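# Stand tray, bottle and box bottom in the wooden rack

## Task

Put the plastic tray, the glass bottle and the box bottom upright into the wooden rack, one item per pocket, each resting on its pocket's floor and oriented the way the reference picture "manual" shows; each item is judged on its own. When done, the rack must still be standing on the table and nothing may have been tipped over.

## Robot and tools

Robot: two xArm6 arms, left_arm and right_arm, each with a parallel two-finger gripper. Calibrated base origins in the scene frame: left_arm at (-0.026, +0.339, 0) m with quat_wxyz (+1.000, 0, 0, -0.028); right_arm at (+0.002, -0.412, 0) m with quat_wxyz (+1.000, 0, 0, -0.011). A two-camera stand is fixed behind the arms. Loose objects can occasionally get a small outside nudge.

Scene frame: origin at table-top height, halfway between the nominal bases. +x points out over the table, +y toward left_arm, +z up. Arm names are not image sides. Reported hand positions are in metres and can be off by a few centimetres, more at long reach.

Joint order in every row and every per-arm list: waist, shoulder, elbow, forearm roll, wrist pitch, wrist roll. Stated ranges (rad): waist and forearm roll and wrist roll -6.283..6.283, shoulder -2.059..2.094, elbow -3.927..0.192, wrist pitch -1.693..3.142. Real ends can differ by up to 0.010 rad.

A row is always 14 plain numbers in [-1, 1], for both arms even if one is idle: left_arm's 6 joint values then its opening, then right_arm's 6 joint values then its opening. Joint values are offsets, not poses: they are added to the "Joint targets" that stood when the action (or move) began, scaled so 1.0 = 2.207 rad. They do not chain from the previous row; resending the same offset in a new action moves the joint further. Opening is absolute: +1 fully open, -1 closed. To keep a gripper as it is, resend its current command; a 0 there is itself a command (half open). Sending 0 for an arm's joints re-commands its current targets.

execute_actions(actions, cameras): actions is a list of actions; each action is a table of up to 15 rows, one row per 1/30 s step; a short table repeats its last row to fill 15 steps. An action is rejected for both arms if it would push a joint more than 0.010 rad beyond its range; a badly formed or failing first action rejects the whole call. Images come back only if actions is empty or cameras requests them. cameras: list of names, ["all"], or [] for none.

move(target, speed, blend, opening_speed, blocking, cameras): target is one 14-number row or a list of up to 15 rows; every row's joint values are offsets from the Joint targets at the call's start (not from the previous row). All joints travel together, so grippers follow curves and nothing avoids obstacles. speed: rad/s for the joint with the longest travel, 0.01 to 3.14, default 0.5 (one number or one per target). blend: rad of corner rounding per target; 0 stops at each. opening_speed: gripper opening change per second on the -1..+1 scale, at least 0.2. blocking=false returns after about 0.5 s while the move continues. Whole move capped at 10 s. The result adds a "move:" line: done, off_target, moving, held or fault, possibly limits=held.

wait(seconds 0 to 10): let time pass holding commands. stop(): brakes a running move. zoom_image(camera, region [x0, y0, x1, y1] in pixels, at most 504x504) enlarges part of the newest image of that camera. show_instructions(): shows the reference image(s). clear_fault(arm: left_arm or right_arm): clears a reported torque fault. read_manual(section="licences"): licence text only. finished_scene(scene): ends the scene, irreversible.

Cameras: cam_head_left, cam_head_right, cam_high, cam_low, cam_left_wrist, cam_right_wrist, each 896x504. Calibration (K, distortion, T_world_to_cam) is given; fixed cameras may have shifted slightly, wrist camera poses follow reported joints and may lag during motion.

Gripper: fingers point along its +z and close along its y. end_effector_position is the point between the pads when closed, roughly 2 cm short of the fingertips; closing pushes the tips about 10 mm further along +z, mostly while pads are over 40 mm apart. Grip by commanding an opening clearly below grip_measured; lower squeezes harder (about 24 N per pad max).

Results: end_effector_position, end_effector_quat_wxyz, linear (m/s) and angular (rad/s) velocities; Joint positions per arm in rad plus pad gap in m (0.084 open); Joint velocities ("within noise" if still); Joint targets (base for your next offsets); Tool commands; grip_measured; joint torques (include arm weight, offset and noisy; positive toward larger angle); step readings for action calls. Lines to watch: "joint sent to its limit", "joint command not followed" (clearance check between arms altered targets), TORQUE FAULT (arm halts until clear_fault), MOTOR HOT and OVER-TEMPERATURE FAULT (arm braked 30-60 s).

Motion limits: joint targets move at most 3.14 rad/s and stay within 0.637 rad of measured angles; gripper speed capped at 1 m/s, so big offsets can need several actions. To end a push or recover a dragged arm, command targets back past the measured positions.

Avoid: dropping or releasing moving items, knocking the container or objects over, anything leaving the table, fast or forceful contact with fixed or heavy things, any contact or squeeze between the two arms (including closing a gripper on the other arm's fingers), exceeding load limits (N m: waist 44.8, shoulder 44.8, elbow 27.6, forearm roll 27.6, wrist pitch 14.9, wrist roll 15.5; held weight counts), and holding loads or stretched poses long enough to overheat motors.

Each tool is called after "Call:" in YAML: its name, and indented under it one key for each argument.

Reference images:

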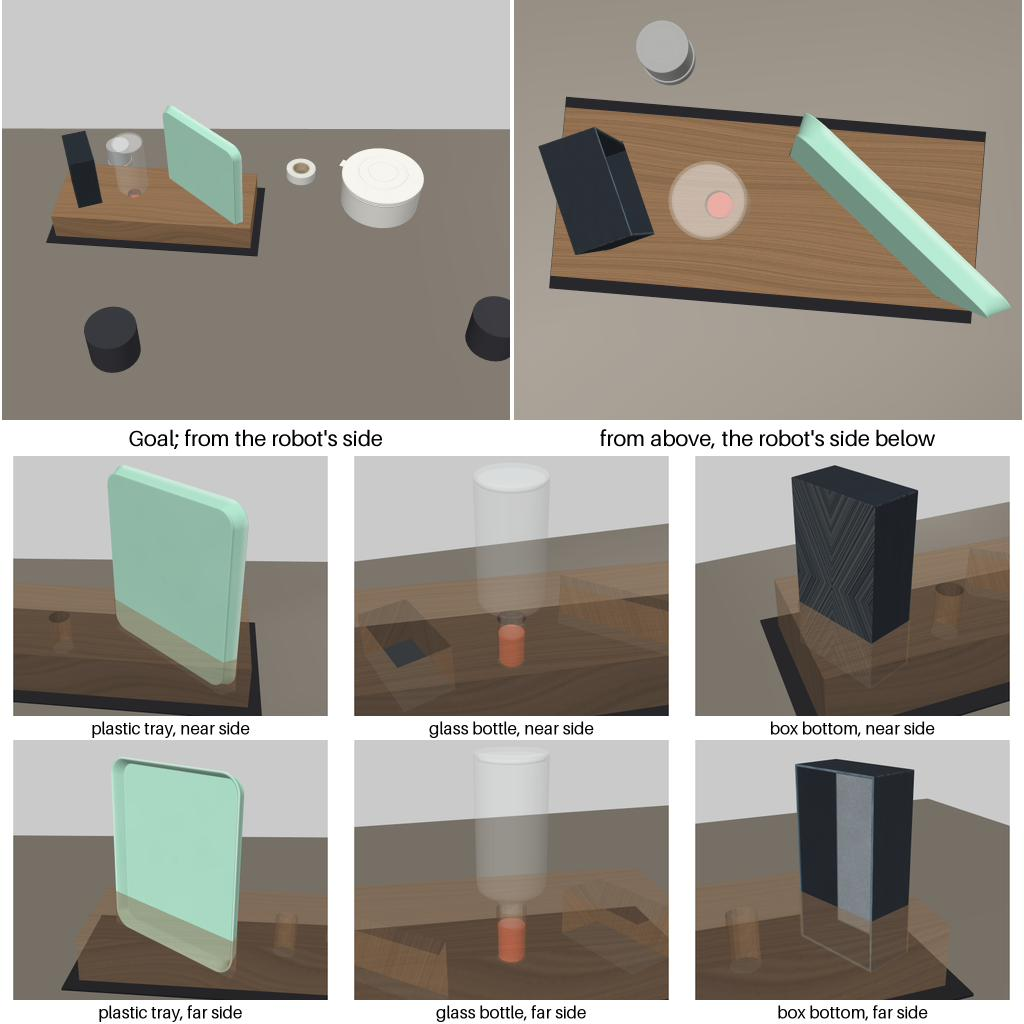

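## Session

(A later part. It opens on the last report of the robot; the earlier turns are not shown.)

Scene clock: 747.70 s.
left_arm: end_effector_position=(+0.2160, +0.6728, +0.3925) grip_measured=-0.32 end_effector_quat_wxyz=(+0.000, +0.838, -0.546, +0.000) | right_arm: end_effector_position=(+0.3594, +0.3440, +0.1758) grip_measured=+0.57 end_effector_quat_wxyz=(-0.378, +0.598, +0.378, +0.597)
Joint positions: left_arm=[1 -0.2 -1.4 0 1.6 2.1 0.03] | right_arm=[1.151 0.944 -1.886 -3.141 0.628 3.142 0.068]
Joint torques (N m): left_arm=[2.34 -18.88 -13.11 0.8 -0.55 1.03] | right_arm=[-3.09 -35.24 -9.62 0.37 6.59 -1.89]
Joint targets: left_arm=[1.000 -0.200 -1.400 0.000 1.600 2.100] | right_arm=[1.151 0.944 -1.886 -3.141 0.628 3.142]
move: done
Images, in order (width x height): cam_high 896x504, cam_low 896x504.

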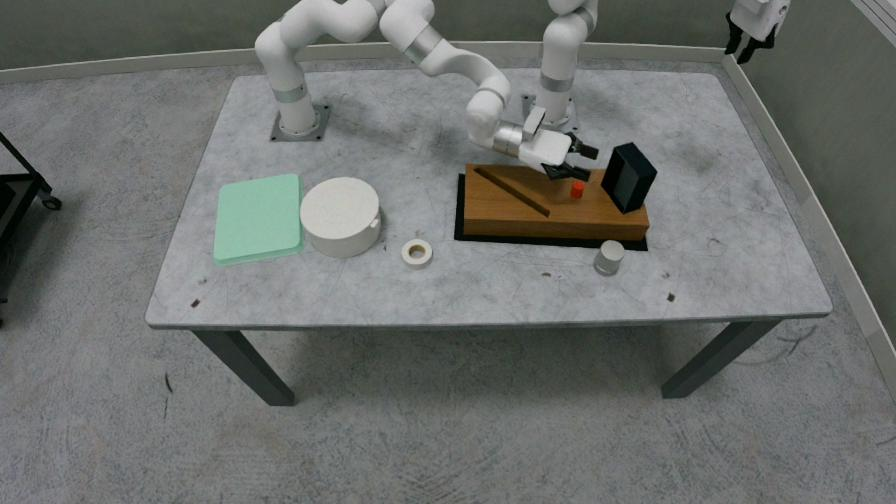

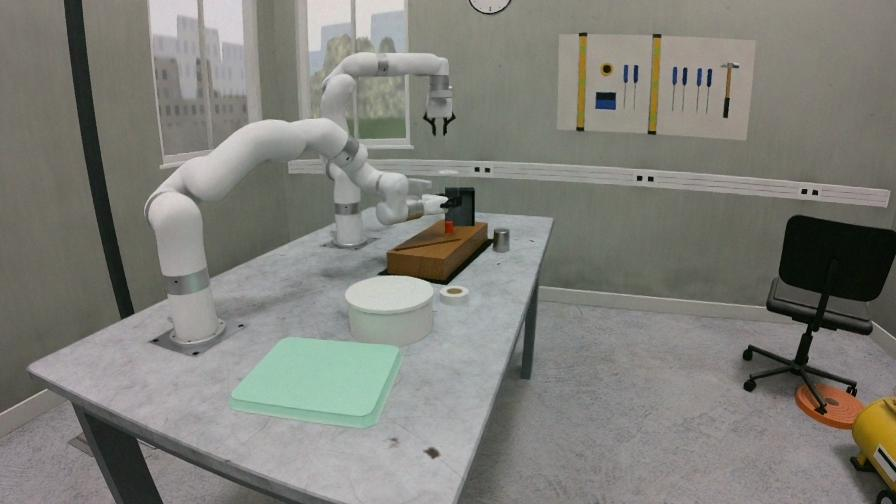

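Call:
move:
  target: [0,0,0,0,0,0,-0.3,0.0001,0.0143,-0.0034,0,0.0108,0,-0.1]
  speed: 0.04
  cameras: ["cam_high","cam_low"]

Call:
zoom_image:
  camera: "cam_high"
  region: [555, 165, 605, 215]

Call:
zoom_image:
  camera: "cam_low"
  region: [430, 195, 475, 240]

Scene clock: 755.53 s.
left_arm: end_effector_position=(+0.2160, +0.6728, +0.3925) grip_measured=-0.32 end_effector_quat_wxyz=(+0.000, +0.838, -0.546, +0.000) | right_arm: end_effector_position=(+0.3595, +0.3443, +0.1597) grip_measured=+0.57 end_effector_quat_wxyz=(-0.378, +0.598, +0.378, +0.597)
Joint positions: left_arm=[1 -0.2 -1.4 0 1.6 2.1 0.03] | right_arm=[1.151 0.976 -1.894 -3.141 0.652 3.142 0.068]
Joint torques (N m): left_arm=[2.25 -18.79 -13.11 0.87 -0.58 0.99] | right_arm=[3.56 -35.67 -13.61 0.81 6.61 -1.81]
Joint targets: left_arm=[1.000 -0.200 -1.400 0.000 1.600 2.100] | right_arm=[1.151 0.976 -1.894 -3.141 0.652 3.142]
move: done
Images, in order (width x height): cam_high 896x504, cam_low 896x504.

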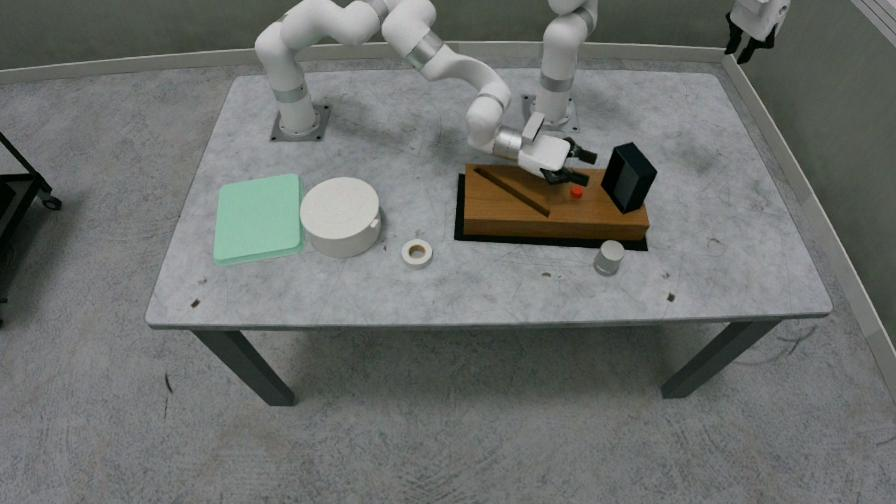

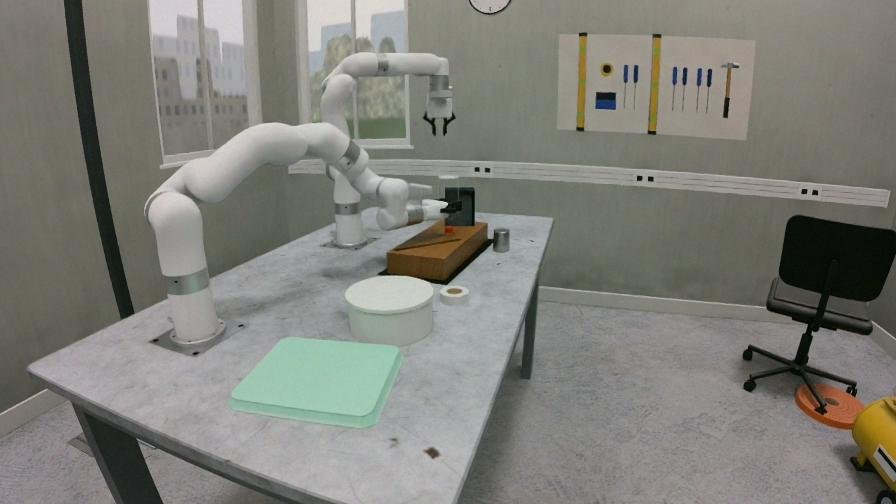

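Scaled by 10.080 from the camera's 896x504 image, which has a finer 1280x720 frame.

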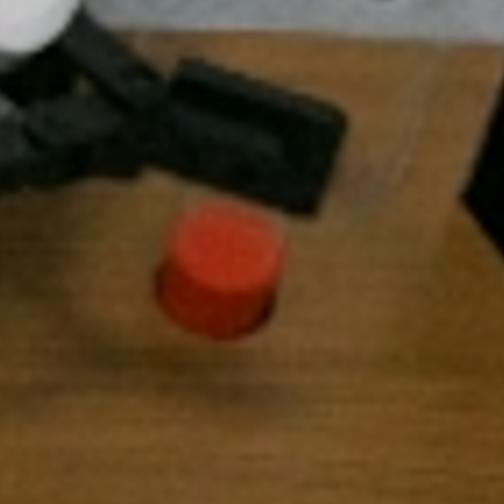

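Scaled by 11.200 from the camera's 896x504 image, which has a finer 1280x720 frame.

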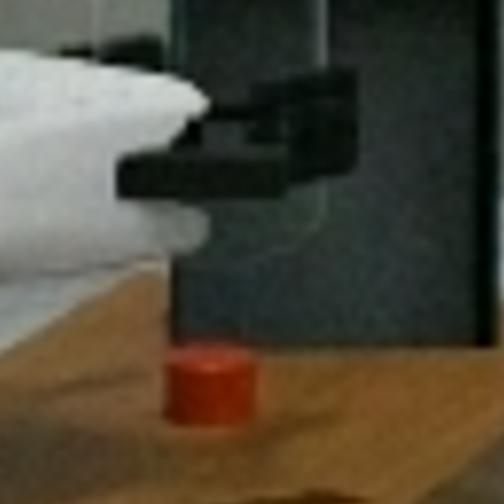

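Call:
move:
  target: [0,0,0,0,0,0,-0.3,0,0.0259,-0.0078,0,0.0181,0,-0.1]
  speed: 0.05
  cameras: ["cam_high","cam_low"]

Call:
zoom_image:
  camera: "cam_low"
  region: [420, 170, 490, 240]

Call:
zoom_image:
  camera: "cam_high"
  region: [545, 145, 625, 215]

Scene clock: 761.47 s.
left_arm: end_effector_position=(+0.2160, +0.6728, +0.3925) grip_measured=-0.32 end_effector_quat_wxyz=(+0.000, +0.838, -0.546, +0.000) | right_arm: end_effector_position=(+0.3595, +0.3443, +0.1317) grip_measured=+0.57 end_effector_quat_wxyz=(-0.378, +0.598, +0.378, +0.597)
Joint positions: left_arm=[1 -0.2 -1.4 0 1.6 2.1 0.03] | right_arm=[1.151 1.033 -1.911 -3.141 0.692 3.142 0.068]
Joint torques (N m): left_arm=[2.11 -18.59 -13.24 0.86 -0.48 1.04] | right_arm=[3.63 -35.85 -13.24 1.23 6.67 -1.86]
Joint targets: left_arm=[1.000 -0.200 -1.400 0.000 1.600 2.100] | right_arm=[1.151 1.033 -1.911 -3.141 0.692 3.142]
move: done
Images, in order (width x height): cam_high 896x504, cam_low 896x504.

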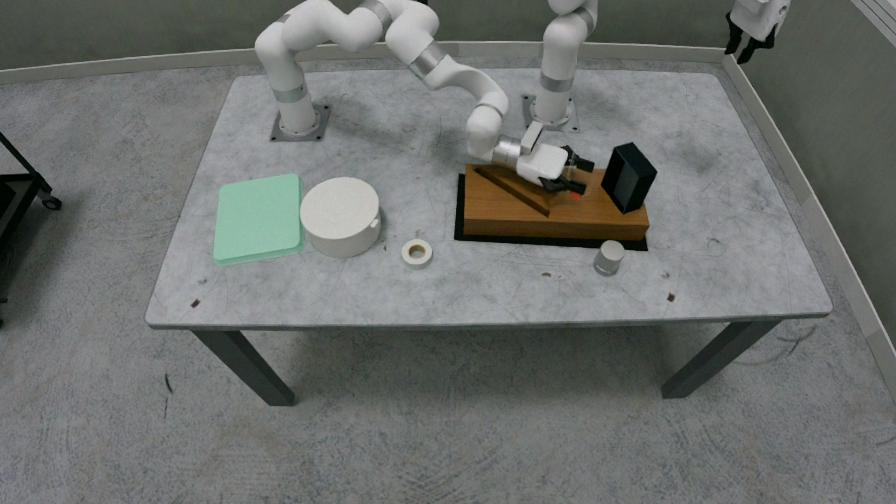

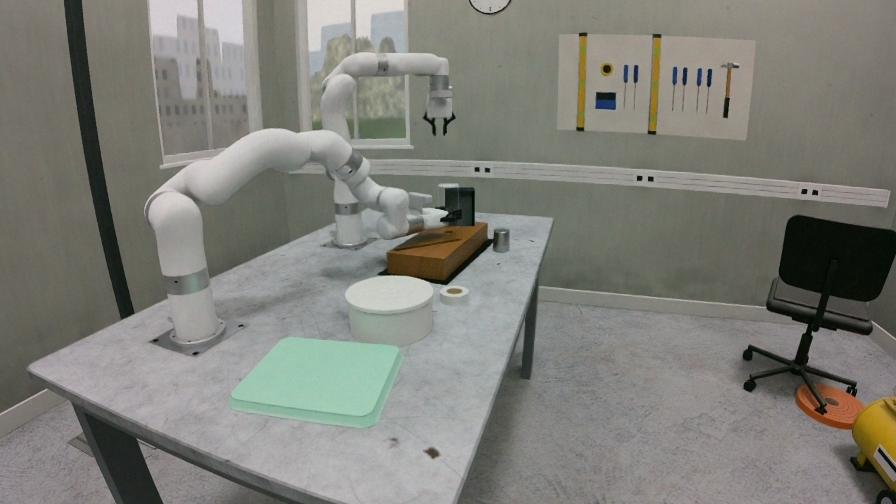

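Scaled by 7.200 from the camera's 896x504 image, which has a finer 1280x720 frame.

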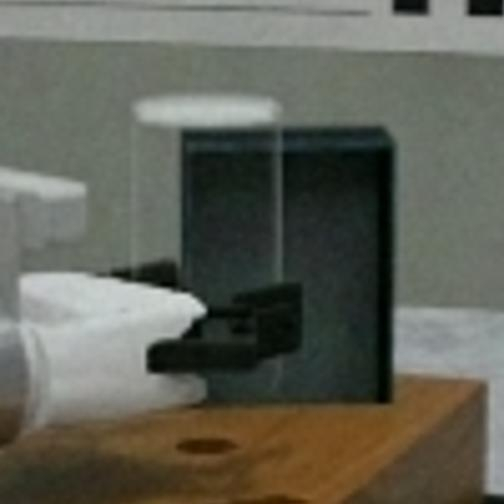

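Scaled by 6.300 from the camera's 896x504 image, which has a finer 1280x720 frame.

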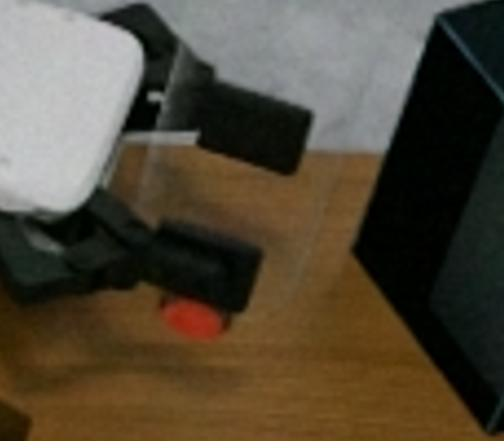

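Call:
move:
  target: [0,0,0,0,0,0,-0.3,0,0.0049,-0.0019,0,0.0030,0,-0.1]
  speed: 0.03

Scene clock: 765.13 s.
left_arm: end_effector_position=(+0.2160, +0.6728, +0.3925) grip_measured=-0.32 end_effector_quat_wxyz=(+0.000, +0.838, -0.546, +0.000) | right_arm: end_effector_position=(+0.3595, +0.3443, +0.1267) grip_measured=+0.57 end_effector_quat_wxyz=(-0.378, +0.598, +0.378, +0.597)
Joint positions: left_arm=[1 -0.2 -1.4 0 1.6 2.1 0.03] | right_arm=[1.151 1.044 -1.915 -3.141 0.699 3.142 0.068]
Joint torques (N m): left_arm=[2.23 -18.74 -13.18 0.96 -0.47 0.96] | right_arm=[3.5 -35.79 -13.27 1.43 6.51 -1.9]
Joint targets: left_arm=[1.000 -0.200 -1.400 0.000 1.600 2.100] | right_arm=[1.151 1.044 -1.915 -3.141 0.699 3.142]
move: done

Call:
move:
  target: [0,0,0,0,0,0,-0.3,0,0.0030,-0.0012,0,0.0018,0,-0.1]
  speed: 0.03
  cameras: ["cam_low","cam_high"]

Call:
zoom_image:
  camera: "cam_low"
  region: [420, 170, 490, 240]

Scene clock: 768.03 s.
left_arm: end_effector_position=(+0.2160, +0.6728, +0.3925) grip_measured=-0.32 end_effector_quat_wxyz=(+0.000, +0.838, -0.546, +0.000) | right_arm: end_effector_position=(+0.3595, +0.3444, +0.1239) grip_measured=+0.57 end_effector_quat_wxyz=(-0.378, +0.597, +0.378, +0.597)
Joint positions: left_arm=[1 -0.2 -1.4 0 1.6 2.1 0.03] | right_arm=[1.151 1.05 -1.918 -3.141 0.703 3.142 0.068]
Joint torques (N m): left_arm=[2.22 -18.61 -13.13 0.86 -0.49 0.99] | right_arm=[3.39 -31.43 -11.39 1.92 4.92 -1.83]
Joint targets: left_arm=[1.000 -0.200 -1.400 0.000 1.600 2.100] | right_arm=[1.151 1.050 -1.918 -3.141 0.703 3.142]
move: done
Images, in order (width x height): cam_high 896x504, cam_low 896x504.

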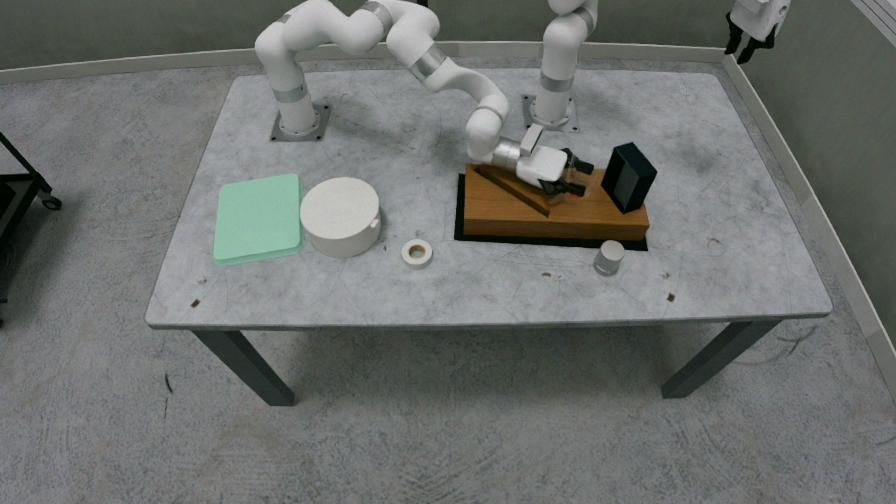

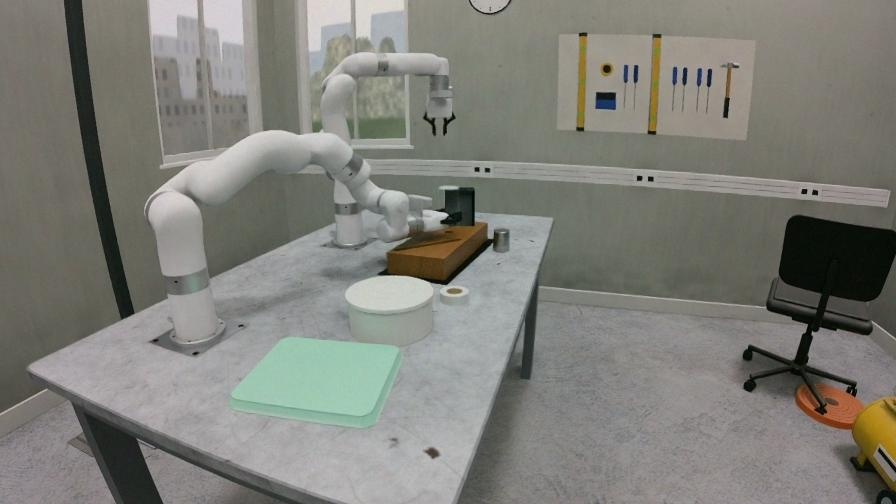

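Scaled by 7.200 from the camera's 896x504 image, which has a finer 1280x720 frame.

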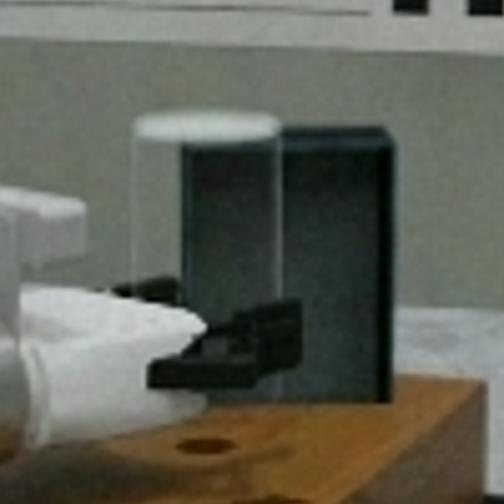

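Call:
move:
  target:
    - [0,0,0,0,0,0,-0.3,0,0,0,0,0,0,1.0]
    - [0,0,0,0,0,0,-0.3,0,-0.1820,0.3448,0,0.1629,0,1.0]
    - [0,0,0,0,0,0,-0.3,0,-0.3621,0.3154,0,-0.0465,0,1.0]
  speed: [0.3,0.25,0.6]
  opening_speed: 0.4
  blend: [0,0.03,0]
  cameras: ["cam_low","cam_high","cam_head_left"]

Call:
zoom_image:
  camera: "cam_low"
  region: [420, 170, 510, 260]

Call:
zoom_image:
  camera: "cam_high"
  region: [450, 130, 670, 260]

Scene clock: 784.30 s.
left_arm: end_effector_position=(+0.2160, +0.6728, +0.3925) grip_measured=-0.32 end_effector_quat_wxyz=(+0.000, +0.838, -0.546, +0.000) | right_arm: end_effector_position=(+0.3014, +0.2215, +0.3238) grip_measured=+1.00 end_effector_quat_wxyz=(-0.378, +0.597, +0.378, +0.597)
Joint positions: left_arm=[1 -0.2 -1.4 0 1.6 2.1 0.03] | right_arm=[1.151 0.251 -1.222 -3.141 0.6 3.142 0.084]
Joint torques (N m): left_arm=[2.09 -18.38 -13.19 0.85 -0.46 1.18] | right_arm=[3.47 -29.92 -12.61 1.93 0.05 -1.83]
Joint targets: left_arm=[1.000 -0.200 -1.400 0.000 1.600 2.100] | right_arm=[1.151 0.251 -1.222 -3.141 0.600 3.142]
move: done
Images, in order (width x height): cam_head_left 896x504, cam_high 896x504, cam_low 896x504.

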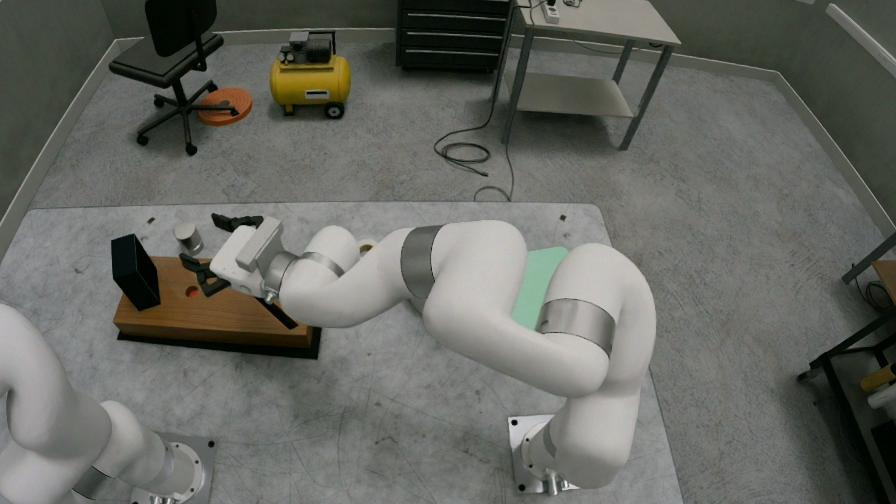

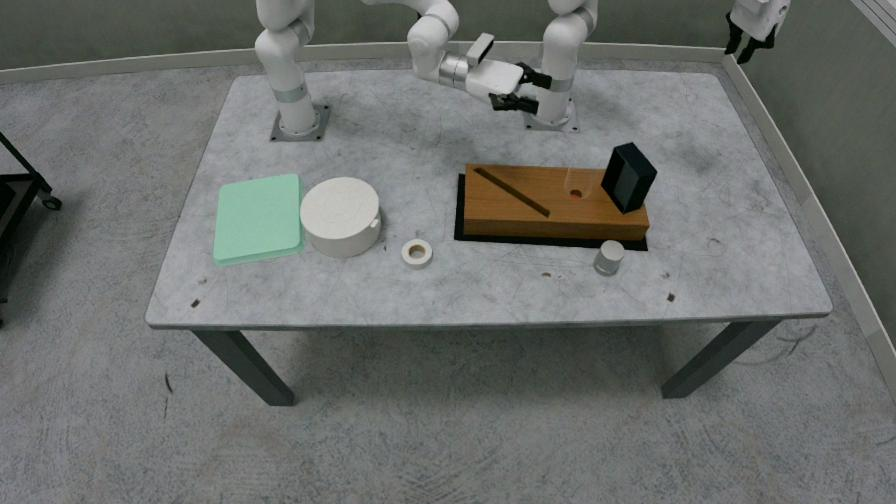

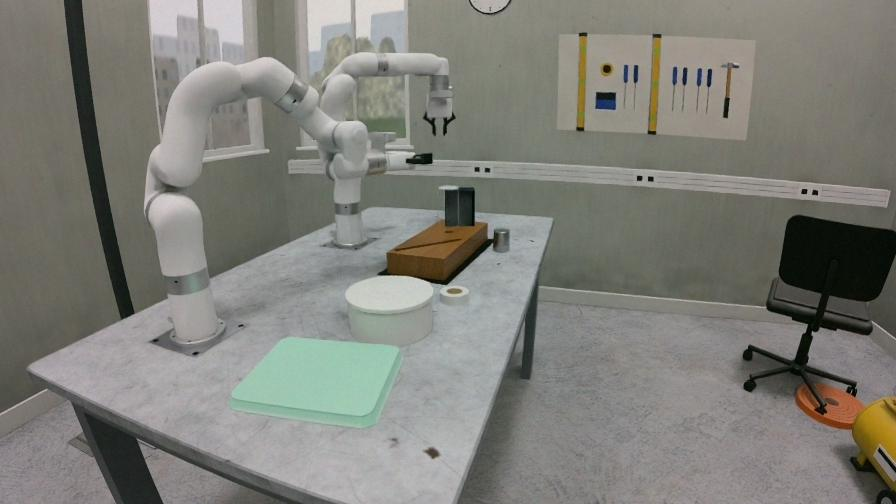

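Scaled by 5.600 from the camera's 896x504 image, which has a finer 1280x720 frame.

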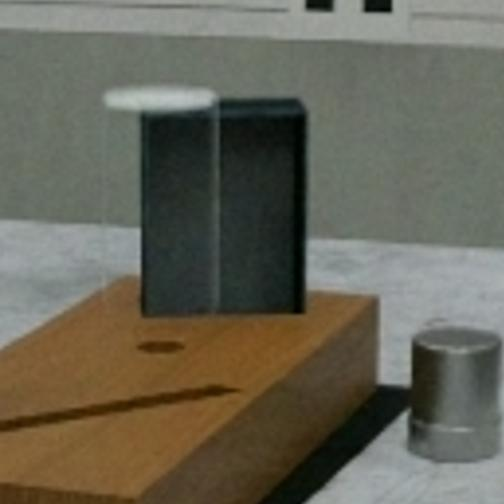

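Scaled by 2.291 from the camera's 896x504 image, which has a finer 1280x720 frame.

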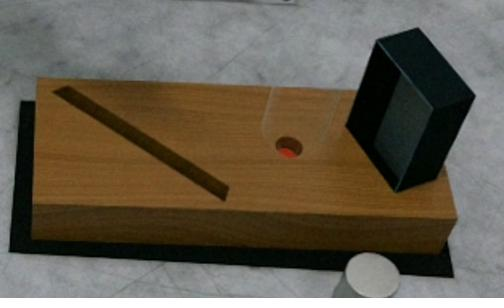

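Call:
execute_actions:
  actions: []

Scene clock: 801.67 s.
left_arm: end_effector_position=(+0.2160, +0.6728, +0.3925) grip_measured=-0.32 end_effector_quat_wxyz=(+0.000, +0.838, -0.546, +0.000) | right_arm: end_effector_position=(+0.3015, +0.2215, +0.3238) grip_measured=+1.00 end_effector_quat_wxyz=(-0.378, +0.597, +0.378, +0.597)
Joint positions: left_arm=[1 -0.2 -1.4 0 1.6 2.1 0.03] | right_arm=[1.151 0.251 -1.222 -3.141 0.6 3.142 0.084]
Joint velocities: within noise
Joint torques (N m): left_arm=[2.12 -18.44 -13.22 0.75 -0.51 1.06] | right_arm=[3.41 -29.73 -12.46 2.05 3.62 -1.93]
Joint targets: left_arm=[1.000 -0.200 -1.400 0.000 1.600 2.100] | right_arm=[1.151 0.251 -1.222 -3.141 0.600 3.142]
Tool commands: left_gripper/opening=-0.3 right_gripper/opening=+1.0
camera_calibration:
cam_left_wrist: T_world_to_cam=[[-0.915228, -0.402776, -0.0113283, 0.505476], [-0.402491, 0.915178, -0.0212286, -0.445303], [0.0189178, -0.0148695, -0.99971, 0.528443], [0, 0, 0, 1]] pos_world=[0.273399, 0.618982, 0.524563]
cam_right_wrist: T_world_to_cam=[[0.896545, -0.442503, -0.0199494, -0.128656], [-0.0277156, -0.011091, -0.999554, 0.401068], [0.442084, 0.896699, -0.0222078, -0.192774], [0, 0, 0, 1]] pos_world=[0.211685, 0.120378, 0.394042]

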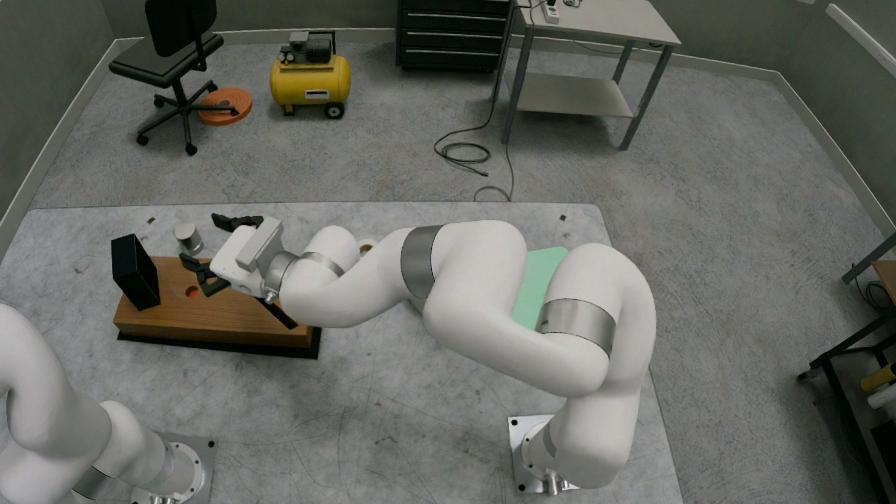

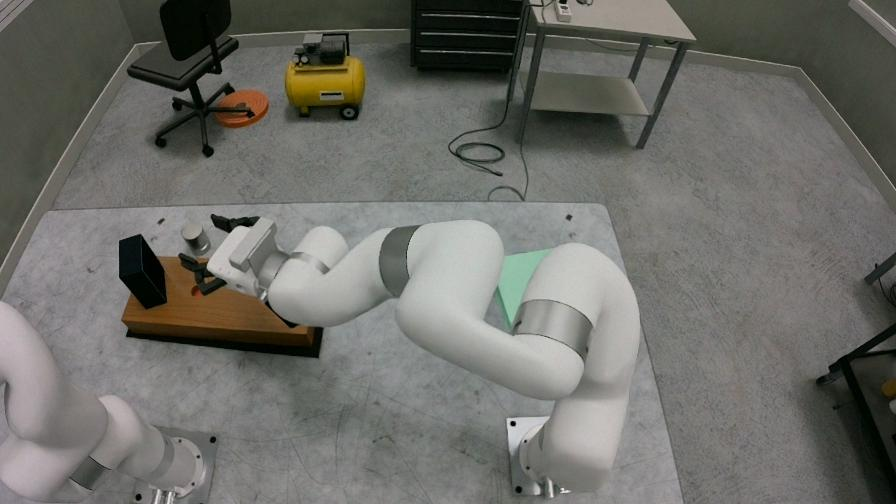

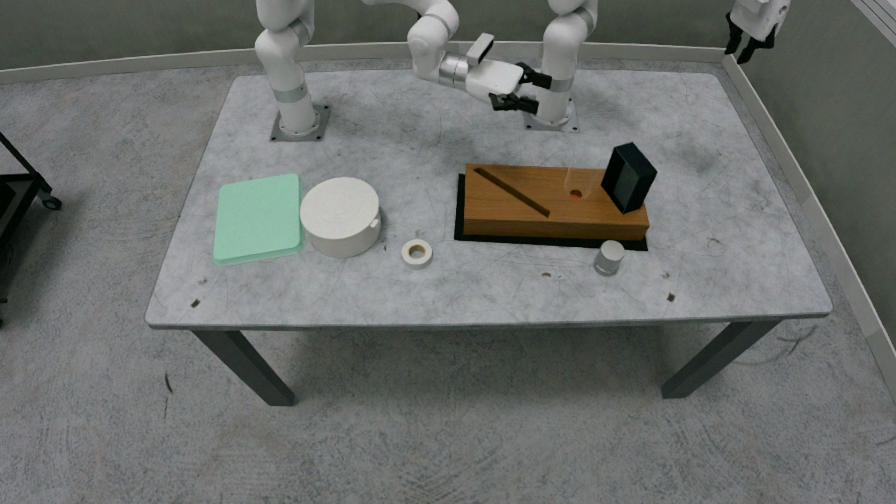

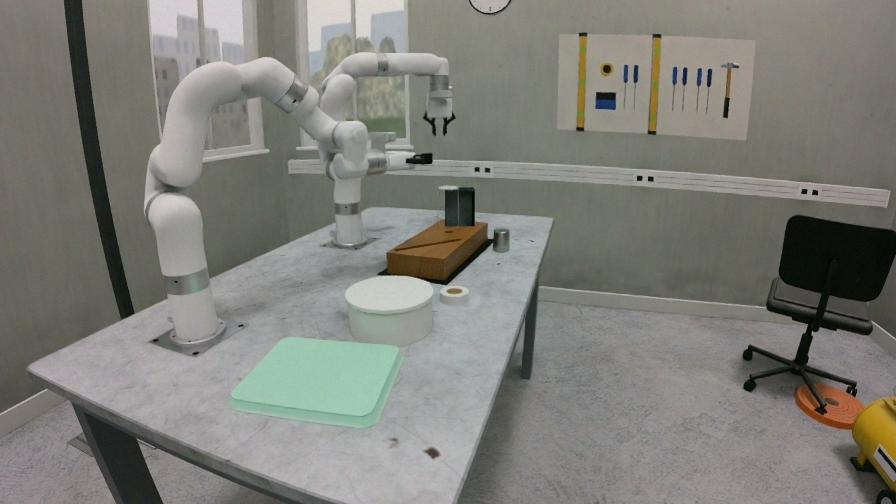

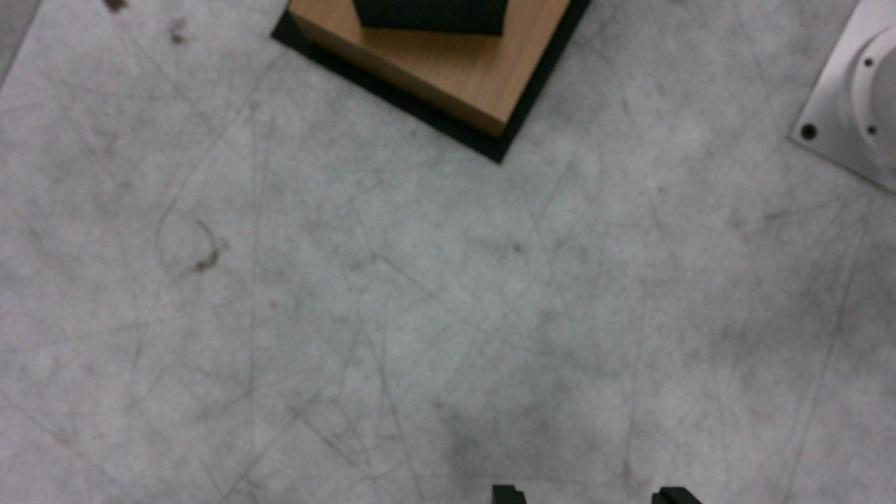

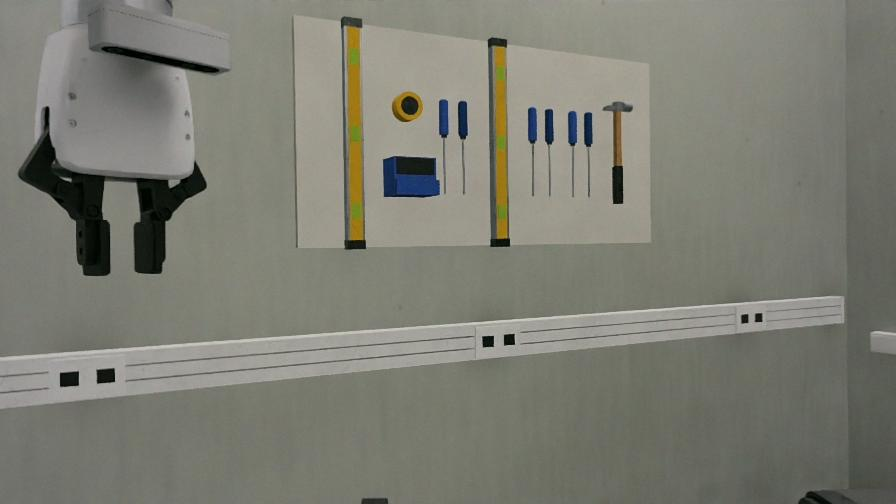

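Call:
move:
  target:
    - [0,0,0,0,0,0,-0.3,-0.5968,0.0161,-0.0919,0,-0.7875,0,-1]
    - [0,0,0,0,0,0,-0.3,-0.5968,0.12565,-0.01513,0,-0.60122,0,-1]
  speed: [1.2,0.4]
  blend: [0.02,0]
  cameras: ["cam_high","cam_low","cam_head_right"]

Scene clock: 892.47 s.
left_arm: end_effector_position=(+0.2160, +0.6728, +0.3925) grip_measured=-0.32 end_effector_quat_wxyz=(+0.000, +0.838, -0.546, +0.000) | right_arm: end_effector_position=(+0.4064, -0.4885, +0.0571) grip_measured=-1.00 end_effector_quat_wxyz=(+0.002, +0.995, -0.094, +0.025)
Joint positions: left_arm=[1 -0.2 -1.4 0 1.6 2.1 0.03] | right_arm=[-0.166 0.467 -1.261 -3.141 -0.743 3.142 0]
Joint torques (N m): left_arm=[1.96 -18.3 -13.05 0.94 -0.55 0.98] | right_arm=[0.27 -27.5 -5.69 0.35 1.01 0.12]
Joint targets: left_arm=[1.000 -0.200 -1.400 0.000 1.600 2.100] | right_arm=[-0.166 0.467 -1.261 -3.141 -0.743 3.142]
Tool commands: left_gripper/opening=-0.3 right_gripper/opening=-1.0
TORQUE FAULT: the external load on the shoulder of the right arm reached its load limit, and that arm stopped. The contact can be on any part of that arm beyond that joint, not only on its tool. A torque fault puts only its own arm into a fault stop. That arm's remaining commands of this call were not run. The hold on the shoulder of that arm was moved back by the arm itself, up to 3 degrees, as the stop began. That arm is still stopped at the end of this call. While its stop runs, that arm, its gripper or tool too, takes no new command.
CLEAR FAULT: the right arm stays stopped (state 4) until you call clear_fault(arm="right_arm").
End effector pose when the fault began: right_arm: position (+0.3955, -0.4864, +0.0358), quat_wxyz (+0.000, +0.996, -0.094, +0.000)
Joint positions when the fault began: right_arm=[-0.166 0.519 -1.261 -3.141 -0.741 3.142 0]
move: fault (right_arm); right_arm: the shoulder is farthest, 0.061 rad from its target
Images, in order (width x height): cam_head_right 896x504, cam_high 896x504, cam_low 896x504.

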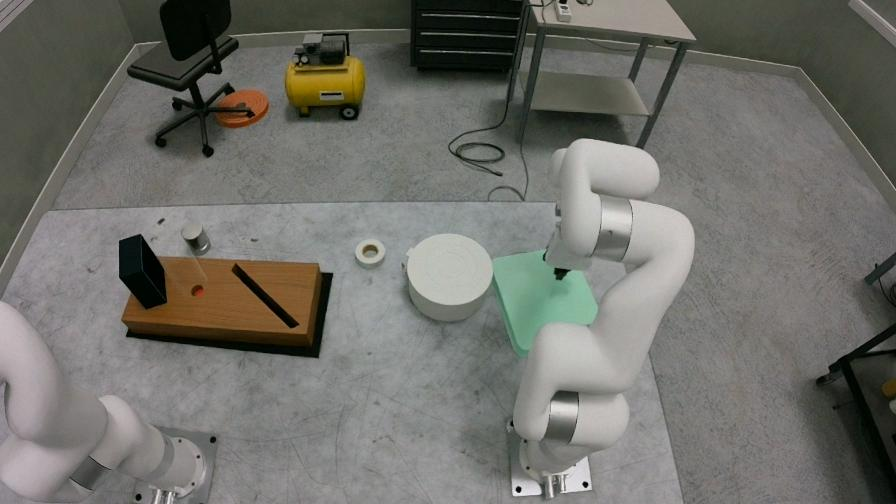

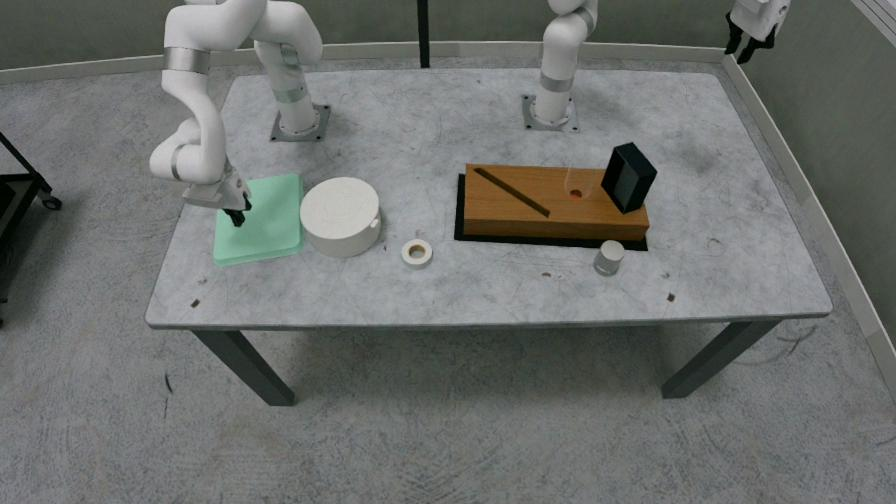

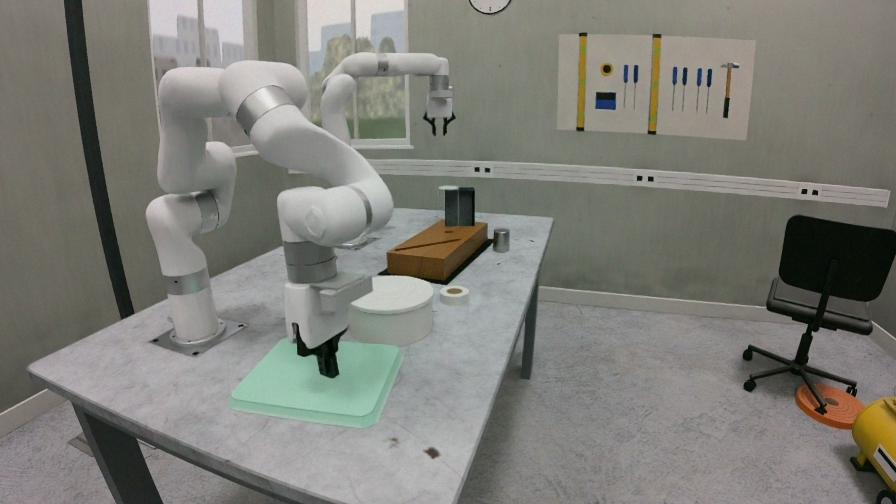

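Call:
clear_fault:
  arm: "right_arm"

Scene clock: 898.93 s.
left_arm: end_effector_position=(+0.2160, +0.6728, +0.3925) grip_measured=-0.32 end_effector_quat_wxyz=(+0.000, +0.838, -0.546, +0.000) | right_arm: end_effector_position=(+0.4063, -0.4885, +0.0571) grip_measured=-1.00 end_effector_quat_wxyz=(+0.002, +0.995, -0.094, +0.025)
Joint positions: left_arm=[1 -0.2 -1.4 0 1.6 2.1 0.03] | right_arm=[-0.166 0.467 -1.261 -3.141 -0.743 3.142 0]
Joint torques (N m): left_arm=[1.9 -18.01 -13.2 0.81 -0.48 1.05] | right_arm=[0.35 -27.42 -5.7 0.43 1.05 0.12]
Joint targets: left_arm=[1.000 -0.200 -1.400 0.000 1.600 2.100] | right_arm=[-0.166 0.467 -1.261 -3.141 -0.743 3.142]
Tool commands: left_gripper/opening=-0.3 right_gripper/opening=-1.0
TORQUE FAULT, CONTINUED: the right arm's stop, for the torque fault of the shoulder that an earlier result reported, is over. The call counts as one of the actions that you can send in this scene. The hold on the shoulder of that arm was moved back by the arm itself, up to 3 degrees, as the stop began. That arm's target is now where it stood when the stop ended, not its last command. That arm keeps its grip as last carried out and accepts commands again: back off and push less far.
CLEAR FAULT: your call cleared the right arm's torque fault. If a joint's load stays at its limit, that arm stops again at once.

Call:
move:
  target:
    - [0,0,0,0,0,0,-0.3,0,-0.0817,-0.07426,0,0,0,-1]
    - [0,0,0,0,0,0,-0.3,0,-0.0817,-0.07426,0.71174,0.42728,-0.71174,-1]
  speed: [0.5,1.5]
  blend: [0.05,0]

Call:
move:
  target: [0,0,0,0,0,0,-0.3,0,0,0,0.71174,0.4251,-0.71174,-1]
  speed: 1.5
  cameras: ["cam_high","cam_right_wrist","cam_low"]

Scene clock: 906.13 s.
left_arm: end_effector_position=(+0.2160, +0.6728, +0.3925) grip_measured=-0.32 end_effector_quat_wxyz=(+0.000, +0.838, -0.546, +0.000) | right_arm: end_effector_position=(+0.7070, -0.5206, +0.3419) grip_measured=-1.00 end_effector_quat_wxyz=(+0.134, +0.829, -0.132, +0.526)
Joint positions: left_arm=[1 -0.2 -1.4 0 1.6 2.1 0.03] | right_arm=[-0.166 0.287 -1.425 -1.571 0.2 1.571 0]
Joint torques (N m): left_arm=[1.89 -18.24 -13.17 0.82 -0.51 1] | right_arm=[0.46 -29.61 -11.31 4.6 2.36 -1.91]
Joint targets: left_arm=[1.000 -0.200 -1.400 0.000 1.600 2.100] | right_arm=[-0.166 0.287 -1.425 -1.571 0.200 1.571]
move: done

Scene clock: 907.83 s.
left_arm: end_effector_position=(+0.2160, +0.6728, +0.3925) grip_measured=-0.32 end_effector_quat_wxyz=(+0.000, +0.838, -0.546, +0.000) | right_arm: end_effector_position=(+0.5440, -0.5147, +0.2001) grip_measured=-1.00 end_effector_quat_wxyz=(+0.000, +0.996, -0.094, +0.000)
Joint positions: left_arm=[1 -0.2 -1.4 0 1.6 2.1 0.03] | right_arm=[-0.166 0.287 -1.425 0 1.138 0 0]
Joint torques (N m): left_arm=[1.94 -18.06 -13.14 0.79 -0.47 0.94] | right_arm=[0.33 -25.88 -9.29 2.78 0.71 -1.89]
Joint targets: left_arm=[1.000 -0.200 -1.400 0.000 1.600 2.100] | right_arm=[-0.166 0.287 -1.425 0.000 1.138 0.000]
move: done
camera_calibration:
cam_right_wrist: T_world_to_cam=[[-0.206159, -0.978374, 0.0168134, -0.357627], [-0.978221, 0.206489, 0.021116, 0.700688], [-0.0241311, -0.0120939, -0.999636, 0.338941], [0, 0, 0, 1]] pos_world=[0.619879, -0.490479, 0.330035]
Images, in order (width x height): cam_high 896x504, cam_low 896x504, cam_right_wrist 896x504.

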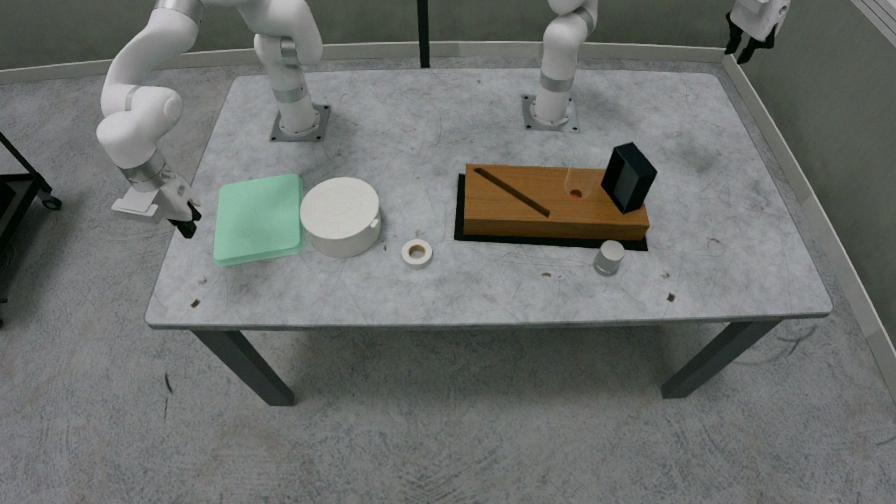

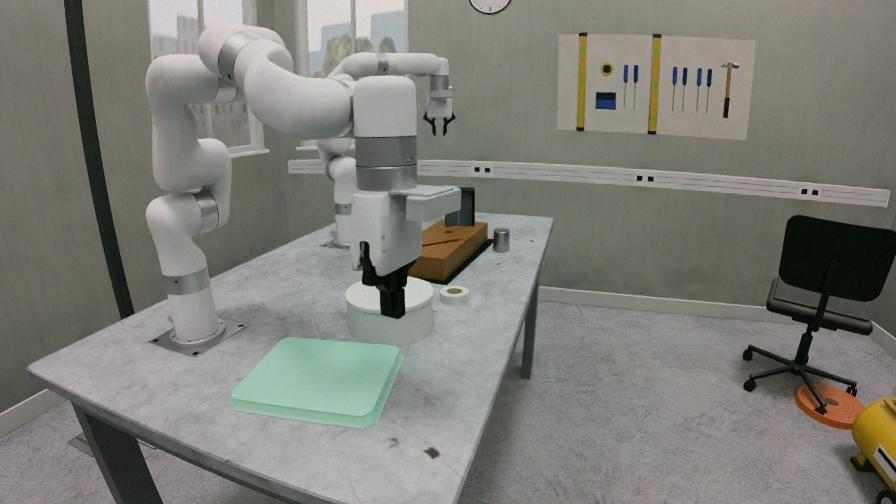

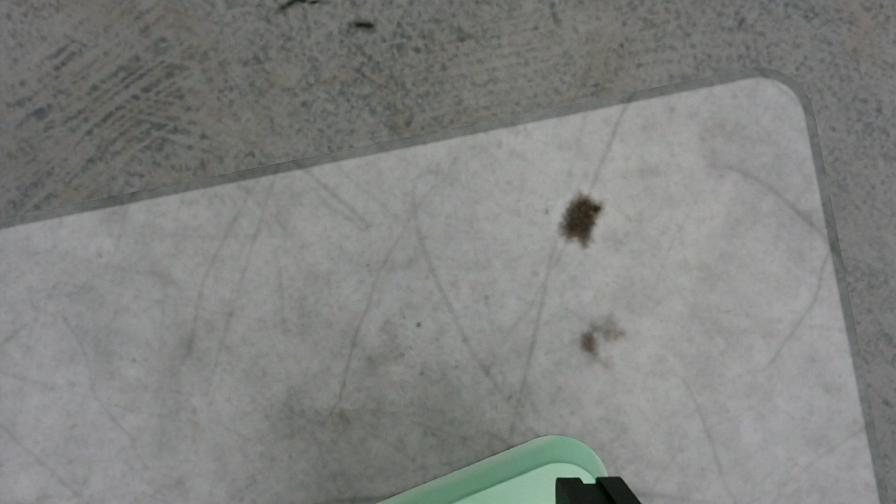

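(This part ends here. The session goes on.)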